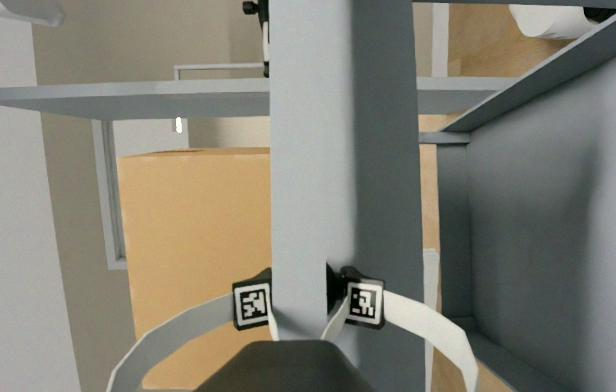

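>>> {"op": "move", "data": {"r2": {"base": {"translate_m": 0.25, "strafe_m": 0.07}, "pace": "slow"}, "blocking": false, "cameras": []}}

>>> {"op": "wait", "data": {"seconds": 6, "cameras": ["r2_wrist_camera", "r2_head_camera"]}}

Scene clock: 4726.13 s.
move: r2 moving
r1.base_odometry: x=-1.944 y=-0.890 heading=+0.722
r1.turned_by_wheels: +0.000
r1.turned_by_imu: +0.000
r1.base_tilt: forward=-1.6 right=+1.2
r1.lidar_m: 1.19 0.42 0.38 3.12 0.42 0.51 0.83 2.63 1.73 1.57 1.60 1.30
r1.base_status: not commanded
r1.joint_positions: lift_m=+0.800 arm_m=+0.143 wrist_yaw_rad=+1.737 wrist_pitch_rad=+0.002 wrist_roll_rad=+0.000 gripper_m=-0.011
r1.joint_status: not commanded
r1.measured_speeds: translate_m=+0.000 strafe_m=+0.000 rotate_rad=+0.000 lift_m=+0.000 arm_m=+0.000 wrist_yaw_rad=+0.000 wrist_pitch_rad=+0.000 wrist_roll_rad=+0.000
r1.motor_effort: lift_m=+24(24) arm_m=-3(4) wheel_0=+11(11) wheel_1=-2(3) wheel_2=+2(2)
r1.servo_current: wrist_yaw_rad=46(72) wrist_pitch_rad=46(46) wrist_roll_rad=52(59) gripper_m=59(59)
r1.contact_limits: arm_m 0
r1.hand_pose: x=+0.3523 y=+0.2989 z=+0.9772 quat_wxyz=(+0.646, -0.001, +0.001, +0.763) (m; r1's base frame)
r1.wrist_depth_mm: - - 247 248 248 249 251 / - - 247 248 249 250 250 / - - 247 248 249 251 251 / - - 248 248 250 250 252 / - - 248 250 250 251 252 / - - 248 184 250 251 253 / - - 249 183 251 252 253
r2.base_odometry: x=-2.809 y=+0.028 heading=-2.470
r2.turned_by_wheels: +0.000
r2.turned_by_imu: +0.000
r2.base_tilt: forward=-0.7 right=+0.1
r2.lidar_m: 0.36 0.37 2.55 2.56 2.83 3.35 3.32 2.63 2.15 2.12 2.38 0.41
r2.base_status: translate_m moving; strafe_m moving
r2.joint_positions: lift_m=+0.684 arm_m=+0.000 wrist_yaw_rad=-0.006 wrist_pitch_rad=+0.002 wrist_roll_rad=+1.568 gripper_m=-0.029
r2.joint_status: not commanded
r2.measured_speeds: translate_m=+0.048 strafe_m=+0.013 rotate_rad=+0.002 lift_m=+0.000 arm_m=+0.000 wrist_yaw_rad=+0.000 wrist_pitch_rad=+0.000 wrist_roll_rad=+0.000
r2.motor_effort: lift_m=+16(16) arm_m=+5(5) wheel_0=-1(7) wheel_1=+6(6) wheel_2=-14(15)
r2.servo_current: wrist_yaw_rad=52(72) wrist_pitch_rad=39(46) wrist_roll_rad=39(46) gripper_m=78(91)
r2.hand_pose: x=+0.4586 y=-0.0893 z=+0.8618 quat_wxyz=(+0.708, +0.706, -0.002, -0.003) (m; r2's base frame)
r2.wrist_depth_mm: - - - 179 240 1708 976 / - - - 177 238 1618 - / - - - 175 237 - - / - 442 445 175 235 - - / - 459 455 173 232 - - / - - 185 171 184 - - / - 488 488 112 229 - -
pictures: none
No camera images: "cameras" was empty.

Scene clock: 4729.47 s.
earlier move: r2 done
r1.base_odometry: x=-1.944 y=-0.890 heading=+0.722
r1.turned_by_wheels: +0.000
r1.turned_by_imu: +0.000
r1.base_tilt: forward=-1.6 right=+1.3
r1.lidar_m: 1.19 0.41 0.40 0.50 0.48 0.58 - 2.66 1.75 1.58 1.57 1.33
r1.base_status: not commanded
r1.joint_positions: lift_m=+0.800 arm_m=+0.143 wrist_yaw_rad=+1.737 wrist_pitch_rad=+0.002 wrist_roll_rad=+0.000 gripper_m=-0.011
r1.joint_status: not commanded
r1.measured_speeds: translate_m=+0.000 strafe_m=+0.000 rotate_rad=+0.000 lift_m=+0.000 arm_m=+0.000 wrist_yaw_rad=+0.000 wrist_pitch_rad=+0.000 wrist_roll_rad=+0.000
r1.motor_effort: lift_m=+24(24) arm_m=-4(4) wheel_0=+10(12) wheel_1=-2(3) wheel_2=+2(2)
r1.servo_current: wrist_yaw_rad=46(72) wrist_pitch_rad=39(52) wrist_roll_rad=46(65) gripper_m=59(65)
r1.contact_limits: arm_m 0
r1.hand_pose: x=+0.3523 y=+0.2989 z=+0.9772 quat_wxyz=(+0.646, -0.001, +0.001, +0.763) (m; r1's base frame)
r1.wrist_depth_mm: - - 246 247 248 249 249 / - - 247 248 249 250 251 / - - 247 249 248 250 251 / 707 - 248 249 250 250 252 / 707 - 248 248 251 252 252 / 699 831 249 183 250 252 252 / - 525 250 183 251 252 252
r2.base_odometry: x=-2.953 y=-0.172 heading=-2.470
r2.turned_by_wheels: +0.000
r2.turned_by_imu: +0.000
r2.base_tilt: forward=-0.7 right=+0.1
r2.lidar_m: 0.36 0.40 2.46 2.45 2.72 3.56 3.55 2.79 2.23 2.23 0.99 0.42
r2.base_status: done
r2.joint_positions: lift_m=+0.684 arm_m=+0.000 wrist_yaw_rad=-0.006 wrist_pitch_rad=+0.002 wrist_roll_rad=+1.568 gripper_m=-0.029
r2.joint_status: not commanded
r2.measured_speeds: translate_m=+0.000 strafe_m=+0.000 rotate_rad=+0.000 lift_m=+0.000 arm_m=+0.000 wrist_yaw_rad=+0.000 wrist_pitch_rad=+0.000 wrist_roll_rad=+0.000
r2.motor_effort: lift_m=+16(16) arm_m=+5(5) wheel_0=+3(8) wheel_1=+4(8) wheel_2=-8(15)
r2.servo_current: wrist_yaw_rad=46(72) wrist_pitch_rad=39(46) wrist_roll_rad=39(59) gripper_m=78(91)
r2.hand_pose: x=+0.4586 y=-0.0893 z=+0.8618 quat_wxyz=(+0.708, +0.706, -0.002, -0.003) (m; r2's base frame)
r2.wrist_depth_mm: - - 1118 171 233 - - / - - - 171 234 - - / 1921 - 535 172 233 - - / - 452 442 171 232 - - / - 469 466 171 232 - - / - - 185 171 181 - - / - 496 - 112 232 - -
wait: 3.33 of 6 s (r2 has come to rest)
pictures: r2_head_camera, r2_wrist_camera
Images, in order (width x height): r2_head_camera 420x560, r2_wrist_camera 616x392.

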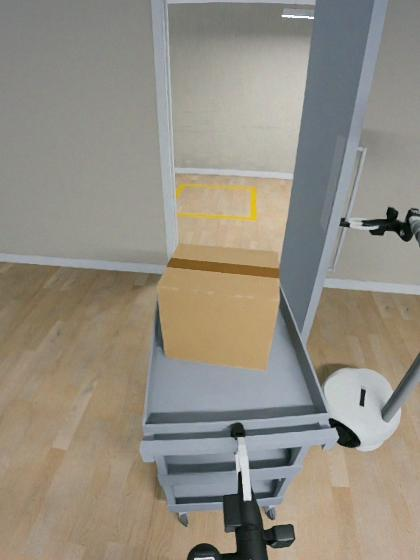

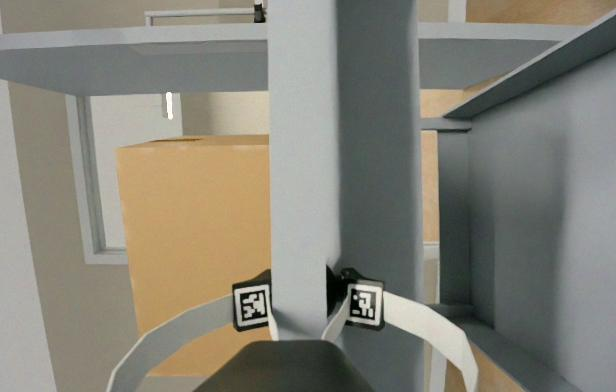

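>>> {"op": "wait", "data": {"seconds": 0, "cameras": ["r2_head_camera", "r2_wrist_camera"]}}

Scene clock: 4749.20 s.
r1.base_odometry: x=-1.944 y=-0.890 heading=+0.722
r1.turned_by_wheels: +0.000
r1.turned_by_imu: +0.000
r1.base_tilt: forward=-1.6 right=+1.2
r1.lidar_m: 1.19 0.39 0.38 0.49 0.48 0.57 - 2.68 1.76 1.58 1.60 1.29
r1.base_status: not commanded
r1.joint_positions: lift_m=+0.800 arm_m=+0.143 wrist_yaw_rad=+1.737 wrist_pitch_rad=+0.002 wrist_roll_rad=+0.000 gripper_m=-0.011
r1.joint_status: not commanded
r1.measured_speeds: translate_m=+0.000 strafe_m=+0.000 rotate_rad=+0.000 lift_m=+0.000 arm_m=+0.000 wrist_yaw_rad=+0.000 wrist_pitch_rad=+0.000 wrist_roll_rad=+0.000
r1.motor_effort: lift_m=+24(24) arm_m=-4(4) wheel_0=+10(12) wheel_1=-2(3) wheel_2=+2(2)
r1.servo_current: wrist_yaw_rad=59(72) wrist_pitch_rad=46(52) wrist_roll_rad=52(65) gripper_m=59(65)
r1.contact_limits: arm_m 0
r1.hand_pose: x=+0.3523 y=+0.2989 z=+0.9772 quat_wxyz=(+0.646, -0.001, +0.001, +0.763) (m; r1's base frame)
r1.wrist_depth_mm: - - 246 247 248 249 250 / - - 246 248 249 249 250 / - - 247 248 249 249 251 / 715 - 248 249 250 251 252 / 707 - 248 249 250 251 252 / 699 842 249 183 251 252 252 / - 525 249 183 251 252 253
r2.base_odometry: x=-2.953 y=-0.172 heading=-2.470
r2.turned_by_wheels: +0.000
r2.turned_by_imu: +0.000
r2.base_tilt: forward=-0.7 right=+0.1
r2.lidar_m: 0.37 0.38 2.47 2.44 2.73 3.58 3.56 2.79 2.24 2.26 1.01 0.42
r2.base_status: done
r2.joint_positions: lift_m=+0.684 arm_m=+0.000 wrist_yaw_rad=-0.006 wrist_pitch_rad=+0.002 wrist_roll_rad=+1.568 gripper_m=-0.029
r2.joint_status: not commanded
r2.measured_speeds: translate_m=+0.000 strafe_m=+0.000 rotate_rad=+0.000 lift_m=+0.000 arm_m=+0.000 wrist_yaw_rad=+0.000 wrist_pitch_rad=+0.000 wrist_roll_rad=+0.000
r2.motor_effort: lift_m=+16(16) arm_m=+5(5) wheel_0=+3(8) wheel_1=+4(8) wheel_2=-8(15)
r2.servo_current: wrist_yaw_rad=52(72) wrist_pitch_rad=46(46) wrist_roll_rad=52(59) gripper_m=85(91)
r2.hand_pose: x=+0.4586 y=-0.0893 z=+0.8618 quat_wxyz=(+0.708, +0.706, -0.002, -0.003) (m; r2's base frame)
r2.wrist_depth_mm: - - 1118 172 233 - - / - - - 172 234 - - / 1983 - 535 172 232 - - / - 445 449 171 233 - - / - 466 466 172 232 - - / - - 185 172 182 - - / - 504 - 112 231 - -
pictures: r2_head_camera, r2_wrist_camera
Images, in order (width x height): r2_head_camera 420x560, r2_wrist_camera 616x392.

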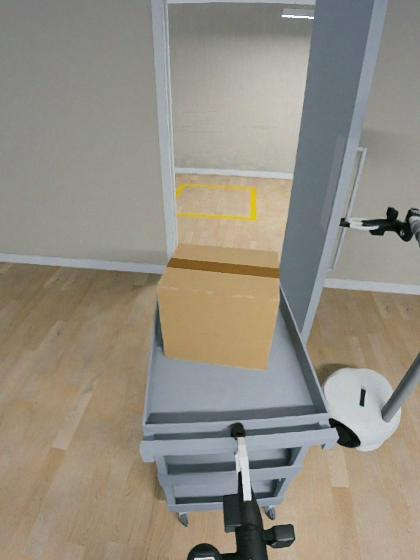

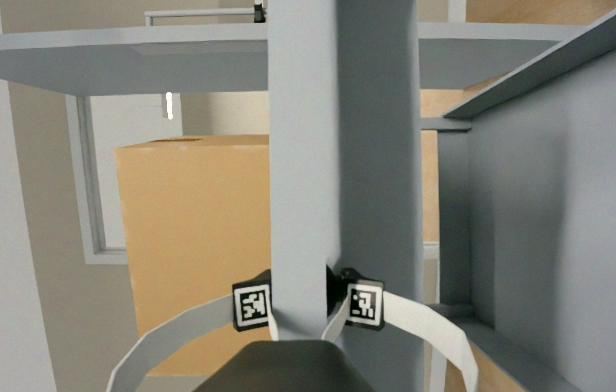

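>>> {"op": "zoom_image", "data": {"camera": "r2_head_camera", "region": [140, 150, 320, 290]}}

Scaled by 2.800 from the camera's 420x560 image, which has a finer 1200x1600 frame.

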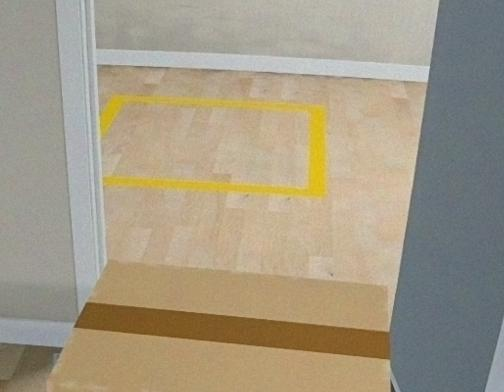

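>>> {"op": "move", "data": {"r2": {"base": {"translate_m": 0.25, "strafe_m": 0.015}, "pace": "slow"}, "blocking": false, "cameras": []}}

>>> {"op": "wait", "data": {"seconds": 6, "cameras": ["r2_head_camera"]}}

Scene clock: 4785.30 s.
move: r2 moving
r1.base_odometry: x=-1.944 y=-0.890 heading=+0.722
r1.turned_by_wheels: +0.000
r1.turned_by_imu: +0.000
r1.base_tilt: forward=-1.5 right=+1.2
r1.lidar_m: 1.20 0.41 0.39 0.49 0.48 0.57 - 2.67 1.76 1.55 1.59 1.31
r1.base_status: not commanded
r1.joint_positions: lift_m=+0.800 arm_m=+0.143 wrist_yaw_rad=+1.737 wrist_pitch_rad=+0.002 wrist_roll_rad=+0.000 gripper_m=-0.011
r1.joint_status: not commanded
r1.measured_speeds: translate_m=+0.000 strafe_m=+0.000 rotate_rad=+0.000 lift_m=+0.000 arm_m=+0.000 wrist_yaw_rad=+0.000 wrist_pitch_rad=+0.000 wrist_roll_rad=+0.000
r1.motor_effort: lift_m=+24(24) arm_m=-4(4) wheel_0=+11(11) wheel_1=-3(3) wheel_2=+2(2)
r1.servo_current: wrist_yaw_rad=65(65) wrist_pitch_rad=46(52) wrist_roll_rad=39(65) gripper_m=59(65)
r1.contact_limits: arm_m 0
r1.hand_pose: x=+0.3523 y=+0.2989 z=+0.9772 quat_wxyz=(+0.646, -0.001, +0.001, +0.763) (m; r1's base frame)
r1.wrist_depth_mm: - - 246 248 248 249 250 / - - 247 248 249 249 250 / - - 248 248 249 250 251 / 699 - 247 248 250 251 251 / 699 - 249 248 249 251 252 / 683 798 247 184 250 251 252 / - 530 249 183 251 252 252
r2.base_odometry: x=-2.962 y=-0.180 heading=-2.470
r2.turned_by_wheels: +0.000
r2.turned_by_imu: +0.001
r2.base_tilt: forward=-0.7 right=+0.1
r2.lidar_m: 0.36 0.38 2.49 2.43 2.73 3.57 3.56 2.78 2.26 2.25 0.99 0.40
r2.base_status: translate_m moving; strafe_m moving
r2.joint_positions: lift_m=+0.684 arm_m=+0.000 wrist_yaw_rad=-0.006 wrist_pitch_rad=+0.002 wrist_roll_rad=+1.568 gripper_m=-0.029
r2.joint_status: not commanded
r2.measured_speeds: translate_m=+0.049 strafe_m=+0.003 rotate_rad=+0.002 lift_m=+0.000 arm_m=+0.000 wrist_yaw_rad=+0.000 wrist_pitch_rad=+0.000 wrist_roll_rad=+0.000
r2.motor_effort: lift_m=+16(16) arm_m=+5(5) wheel_0=+7(8) wheel_1=+8(8) wheel_2=-13(14)
r2.servo_current: wrist_yaw_rad=59(59) wrist_pitch_rad=39(46) wrist_roll_rad=46(59) gripper_m=85(85)
r2.hand_pose: x=+0.4586 y=-0.0893 z=+0.8618 quat_wxyz=(+0.708, +0.706, -0.002, -0.003) (m; r2's base frame)
r2.wrist_depth_mm: - - 1060 171 233 - - / - - - 172 233 - - / 1983 - 535 172 232 - - / - 449 449 171 232 - - / - 469 459 171 232 - - / - - 186 172 181 - - / - 500 - 112 233 - -
pictures: none
No camera images: "cameras" was empty.

Scene clock: 4788.57 s.
earlier move: r2 done
r1.base_odometry: x=-1.944 y=-0.890 heading=+0.722
r1.turned_by_wheels: +0.000
r1.turned_by_imu: +0.000
r1.base_tilt: forward=-1.6 right=+1.2
r1.lidar_m: 1.18 0.40 0.37 0.52 0.50 0.79 - 2.67 1.74 1.59 1.59 1.34
r1.base_status: not commanded
r1.joint_positions: lift_m=+0.800 arm_m=+0.143 wrist_yaw_rad=+1.737 wrist_pitch_rad=+0.002 wrist_roll_rad=+0.000 gripper_m=-0.011
r1.joint_status: not commanded
r1.measured_speeds: translate_m=+0.000 strafe_m=+0.000 rotate_rad=+0.000 lift_m=+0.000 arm_m=+0.000 wrist_yaw_rad=+0.000 wrist_pitch_rad=+0.000 wrist_roll_rad=+0.000
r1.motor_effort: lift_m=+24(24) arm_m=-3(4) wheel_0=+11(11) wheel_1=-2(3) wheel_2=+2(2)
r1.servo_current: wrist_yaw_rad=46(72) wrist_pitch_rad=46(52) wrist_roll_rad=46(72) gripper_m=52(65)
r1.contact_limits: arm_m 0
r1.hand_pose: x=+0.3523 y=+0.2989 z=+0.9772 quat_wxyz=(+0.646, -0.001, +0.001, +0.763) (m; r1's base frame)
r1.wrist_depth_mm: - - 246 247 248 250 250 / - - 247 248 249 250 250 / - - 247 248 249 249 251 / 654 647 248 248 249 251 252 / 654 640 249 249 249 251 252 / 654 647 248 184 250 252 252 / - 141 250 183 250 253 253
r2.base_odometry: x=-3.139 y=-0.339 heading=-2.469
r2.turned_by_wheels: +0.001
r2.turned_by_imu: +0.002
r2.base_tilt: forward=-0.7 right=+0.1
r2.lidar_m: 0.36 0.38 2.43 2.39 2.68 3.82 3.81 2.81 2.31 2.29 0.83 0.42
r2.base_status: done
r2.joint_positions: lift_m=+0.684 arm_m=+0.000 wrist_yaw_rad=+0.001 wrist_pitch_rad=+0.002 wrist_roll_rad=+1.568 gripper_m=-0.029
r2.joint_status: not commanded
r2.measured_speeds: translate_m=+0.000 strafe_m=+0.000 rotate_rad=+0.000 lift_m=+0.000 arm_m=+0.000 wrist_yaw_rad=+0.000 wrist_pitch_rad=+0.000 wrist_roll_rad=+0.000
r2.motor_effort: lift_m=+16(16) arm_m=+5(5) wheel_0=+7(13) wheel_1=+6(9) wheel_2=-4(14)
r2.servo_current: wrist_yaw_rad=46(65) wrist_pitch_rad=46(46) wrist_roll_rad=46(59) gripper_m=85(91)
r2.hand_pose: x=+0.4593 y=-0.0871 z=+0.8618 quat_wxyz=(+0.708, +0.706, +0.001, +0.000) (m; r2's base frame)
r2.wrist_depth_mm: - - - 171 232 - 1205 / 1756 - - 171 232 1863 - / 1708 - 574 171 232 - - / 1921 445 442 171 233 - - / - 459 459 171 232 - - / - 473 186 171 181 - - / - 137 - 112 232 - -
wait: 3.27 of 6 s (r2 has come to rest)
pictures: r2_head_camera
Images, in order (width x height): r2_head_camera 420x560.

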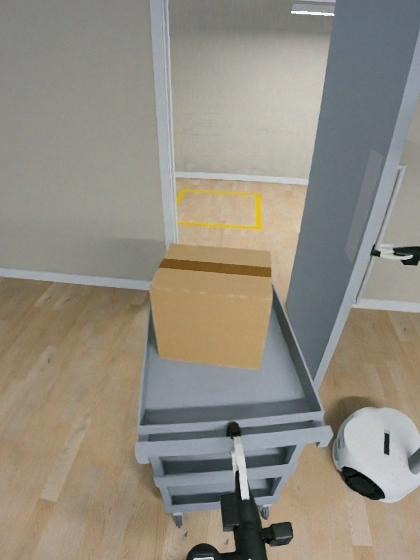

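>>> {"op": "zoom_image", "data": {"camera": "r2_head_camera", "region": [120, 220, 350, 540]}}

Scaled by 1.575 from the camera's 420x560 image, which has a finer 1200x1600 frame.

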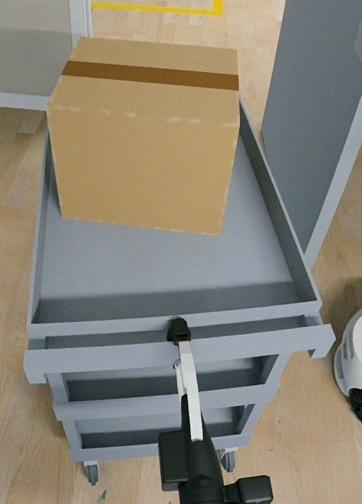

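>>> {"op": "zoom_image", "data": {"camera": "r2_head_camera", "region": [0, 230, 180, 330]}}

>>> {"op": "zoom_image", "data": {"camera": "r2_head_camera", "region": [140, 150, 340, 300]}}

Scaled by 2.800 from the camera's 420x560 image, which has a finer 1200x1600 frame.

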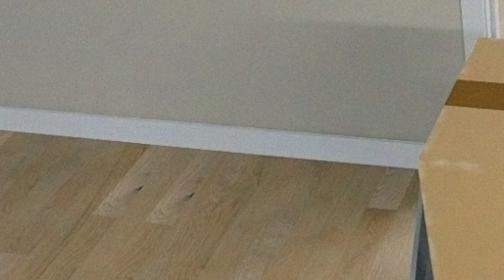

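Scaled by 2.520 from the camera's 420x560 image, which has a finer 1200x1600 frame.

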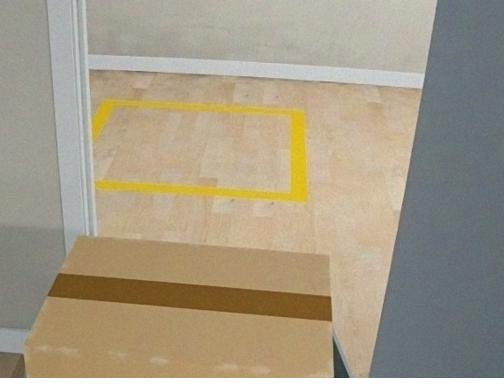

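>>> {"op": "move", "data": {"r2": {"base": {"translate_m": 0.02, "strafe_m": 0.14}, "pace": "slow"}, "blocking": false, "cameras": []}}

>>> {"op": "wait", "data": {"seconds": 6, "cameras": ["r2_head_camera", "r2_wrist_camera"]}}

>>> {"op": "zoom_image", "data": {"camera": "r2_head_camera", "region": [100, 220, 350, 500]}}

Scene clock: 4859.17 s.
move: r2 moving
r1.base_odometry: x=-1.944 y=-0.890 heading=+0.722
r1.turned_by_wheels: +0.000
r1.turned_by_imu: +0.000
r1.base_tilt: forward=-1.6 right=+1.2
r1.lidar_m: 1.17 0.41 0.39 0.53 0.51 0.81 - 2.68 1.77 1.58 1.59 1.33
r1.base_status: not commanded
r1.joint_positions: lift_m=+0.800 arm_m=+0.143 wrist_yaw_rad=+1.737 wrist_pitch_rad=+0.002 wrist_roll_rad=+0.000 gripper_m=-0.011
r1.joint_status: not commanded
r1.measured_speeds: translate_m=+0.000 strafe_m=+0.000 rotate_rad=+0.000 lift_m=+0.000 arm_m=+0.000 wrist_yaw_rad=+0.000 wrist_pitch_rad=+0.000 wrist_roll_rad=+0.000
r1.motor_effort: lift_m=+24(24) arm_m=-3(4) wheel_0=+10(11) wheel_1=-2(3) wheel_2=+2(2)
r1.servo_current: wrist_yaw_rad=59(65) wrist_pitch_rad=39(46) wrist_roll_rad=39(72) gripper_m=59(65)
r1.contact_limits: arm_m 0
r1.hand_pose: x=+0.3523 y=+0.2989 z=+0.9772 quat_wxyz=(+0.646, -0.001, +0.001, +0.763) (m; r1's base frame)
r1.wrist_depth_mm: - - 246 247 248 249 250 / - - 247 247 249 250 251 / - - 247 248 249 250 250 / 647 647 247 248 249 251 252 / 654 647 248 248 250 251 253 / 654 647 249 183 250 252 252 / - 141 249 183 251 252 252
r2.base_odometry: x=-3.132 y=-0.351 heading=-2.470
r2.turned_by_wheels: -0.001
r2.turned_by_imu: +0.000
r2.base_tilt: forward=-0.7 right=+0.1
r2.lidar_m: 0.38 0.39 2.42 2.38 2.63 3.83 3.80 2.84 2.32 2.33 0.83 0.41
r2.base_status: translate_m moving; strafe_m moving
r2.joint_positions: lift_m=+0.684 arm_m=+0.000 wrist_yaw_rad=+0.000 wrist_pitch_rad=+0.002 wrist_roll_rad=+1.568 gripper_m=-0.029
r2.joint_status: not commanded
r2.measured_speeds: translate_m=+0.007 strafe_m=+0.050 rotate_rad=-0.003 lift_m=+0.000 arm_m=+0.000 wrist_yaw_rad=-0.025 wrist_pitch_rad=+0.000 wrist_roll_rad=+0.000
r2.motor_effort: lift_m=+16(16) arm_m=+5(5) wheel_0=-6(7) wheel_1=+8(11) wheel_2=-8(8)
r2.servo_current: wrist_yaw_rad=52(52) wrist_pitch_rad=39(46) wrist_roll_rad=46(59) gripper_m=85(91)
r2.hand_pose: x=+0.4592 y=-0.0875 z=+0.8618 quat_wxyz=(+0.708, +0.706, +0.001, -0.001) (m; r2's base frame)
r2.wrist_depth_mm: - - - 175 237 - 1205 / 1756 - - 174 235 1863 - / 1756 - - 173 235 - - / 1808 452 445 173 233 - - / - 462 459 173 232 - - / - 473 186 172 181 - - / - 129 - 112 231 - -
pictures: none
No camera images: "cameras" was empty.

Scene clock: 4861.30 s.
earlier move: r2 done
r1.base_odometry: x=-1.944 y=-0.890 heading=+0.722
r1.turned_by_wheels: +0.000
r1.turned_by_imu: +0.000
r1.base_tilt: forward=-1.6 right=+1.3
r1.lidar_m: 1.20 0.40 0.40 0.57 0.57 0.93 - 2.67 1.74 1.56 1.59 1.27
r1.base_status: not commanded
r1.joint_positions: lift_m=+0.800 arm_m=+0.143 wrist_yaw_rad=+1.737 wrist_pitch_rad=+0.002 wrist_roll_rad=+0.000 gripper_m=-0.011
r1.joint_status: not commanded
r1.measured_speeds: translate_m=+0.000 strafe_m=+0.000 rotate_rad=+0.000 lift_m=+0.000 arm_m=+0.000 wrist_yaw_rad=+0.000 wrist_pitch_rad=+0.000 wrist_roll_rad=+0.000
r1.motor_effort: lift_m=+24(24) arm_m=-3(4) wheel_0=+11(11) wheel_1=-2(3) wheel_2=+2(2)
r1.servo_current: wrist_yaw_rad=46(72) wrist_pitch_rad=46(46) wrist_roll_rad=59(72) gripper_m=52(65)
r1.contact_limits: arm_m 0
r1.hand_pose: x=+0.3523 y=+0.2989 z=+0.9772 quat_wxyz=(+0.646, -0.001, +0.001, +0.763) (m; r1's base frame)
r1.wrist_depth_mm: - - 246 247 248 249 250 / - - 247 248 248 250 251 / - - 247 248 249 250 251 / - 691 248 250 250 251 251 / 723 691 248 249 250 251 252 / - 691 248 184 250 251 253 / - 141 249 183 251 252 253
r2.base_odometry: x=-3.068 y=-0.461 heading=-2.470
r2.turned_by_wheels: +0.000
r2.turned_by_imu: +0.000
r2.base_tilt: forward=-0.6 right=+0.1
r2.lidar_m: 0.39 2.22 2.25 2.26 2.50 3.82 3.80 3.01 2.46 2.44 0.92 0.41
r2.base_status: done
r2.joint_positions: lift_m=+0.684 arm_m=+0.000 wrist_yaw_rad=-0.006 wrist_pitch_rad=+0.002 wrist_roll_rad=+1.568 gripper_m=-0.029
r2.joint_status: not commanded
r2.measured_speeds: translate_m=+0.000 strafe_m=+0.000 rotate_rad=+0.000 lift_m=+0.000 arm_m=+0.000 wrist_yaw_rad=+0.000 wrist_pitch_rad=+0.000 wrist_roll_rad=+0.000
r2.motor_effort: lift_m=+16(16) arm_m=+5(5) wheel_0=-7(16) wheel_1=+5(11) wheel_2=-6(12)
r2.servo_current: wrist_yaw_rad=52(65) wrist_pitch_rad=39(46) wrist_roll_rad=46(59) gripper_m=85(91)
r2.hand_pose: x=+0.4587 y=-0.0891 z=+0.8618 quat_wxyz=(+0.708, +0.706, -0.001, -0.003) (m; r2's base frame)
r2.wrist_depth_mm: - - - 154 212 - - / 1756 - - 158 216 - - / 1756 433 430 160 220 - - / 1808 462 452 165 225 - - / - 477 480 168 230 - - / - 504 185 171 183 634 - / - 129 - 112 240 1808 488
wait: 2.13 of 6 s (r2 has come to rest)
pictures: r2_head_camera, r2_wrist_camera
Images, in order (width x height): r2_head_camera 420x560, r2_wrist_camera 616x392.

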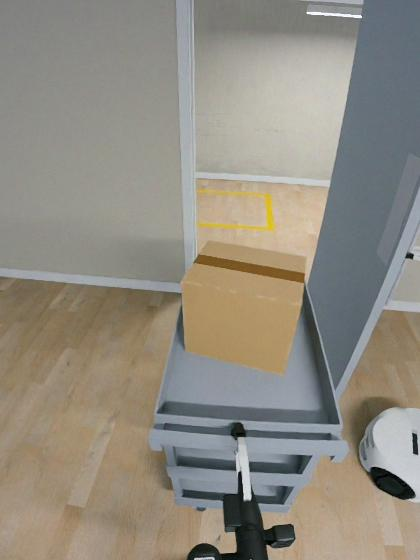

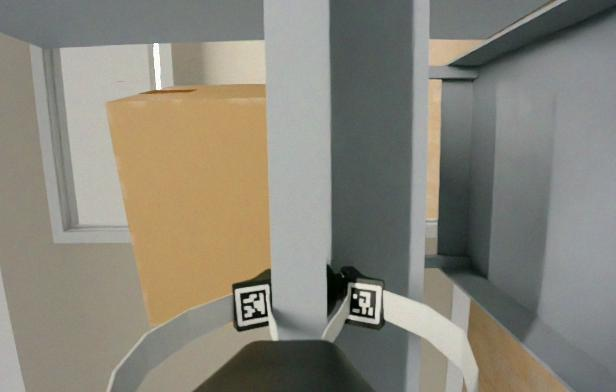

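Scaled by 1.800 from the camera's 420x560 image, which has a finer 1200x1600 frame.

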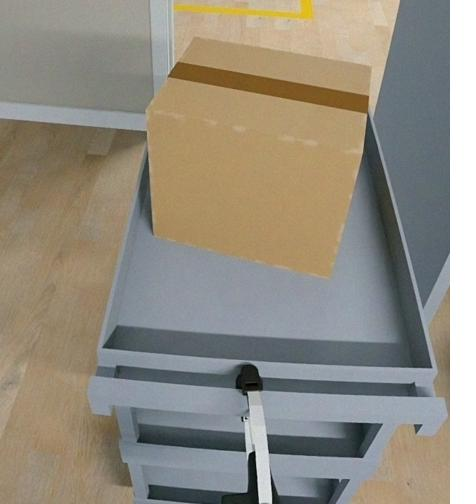

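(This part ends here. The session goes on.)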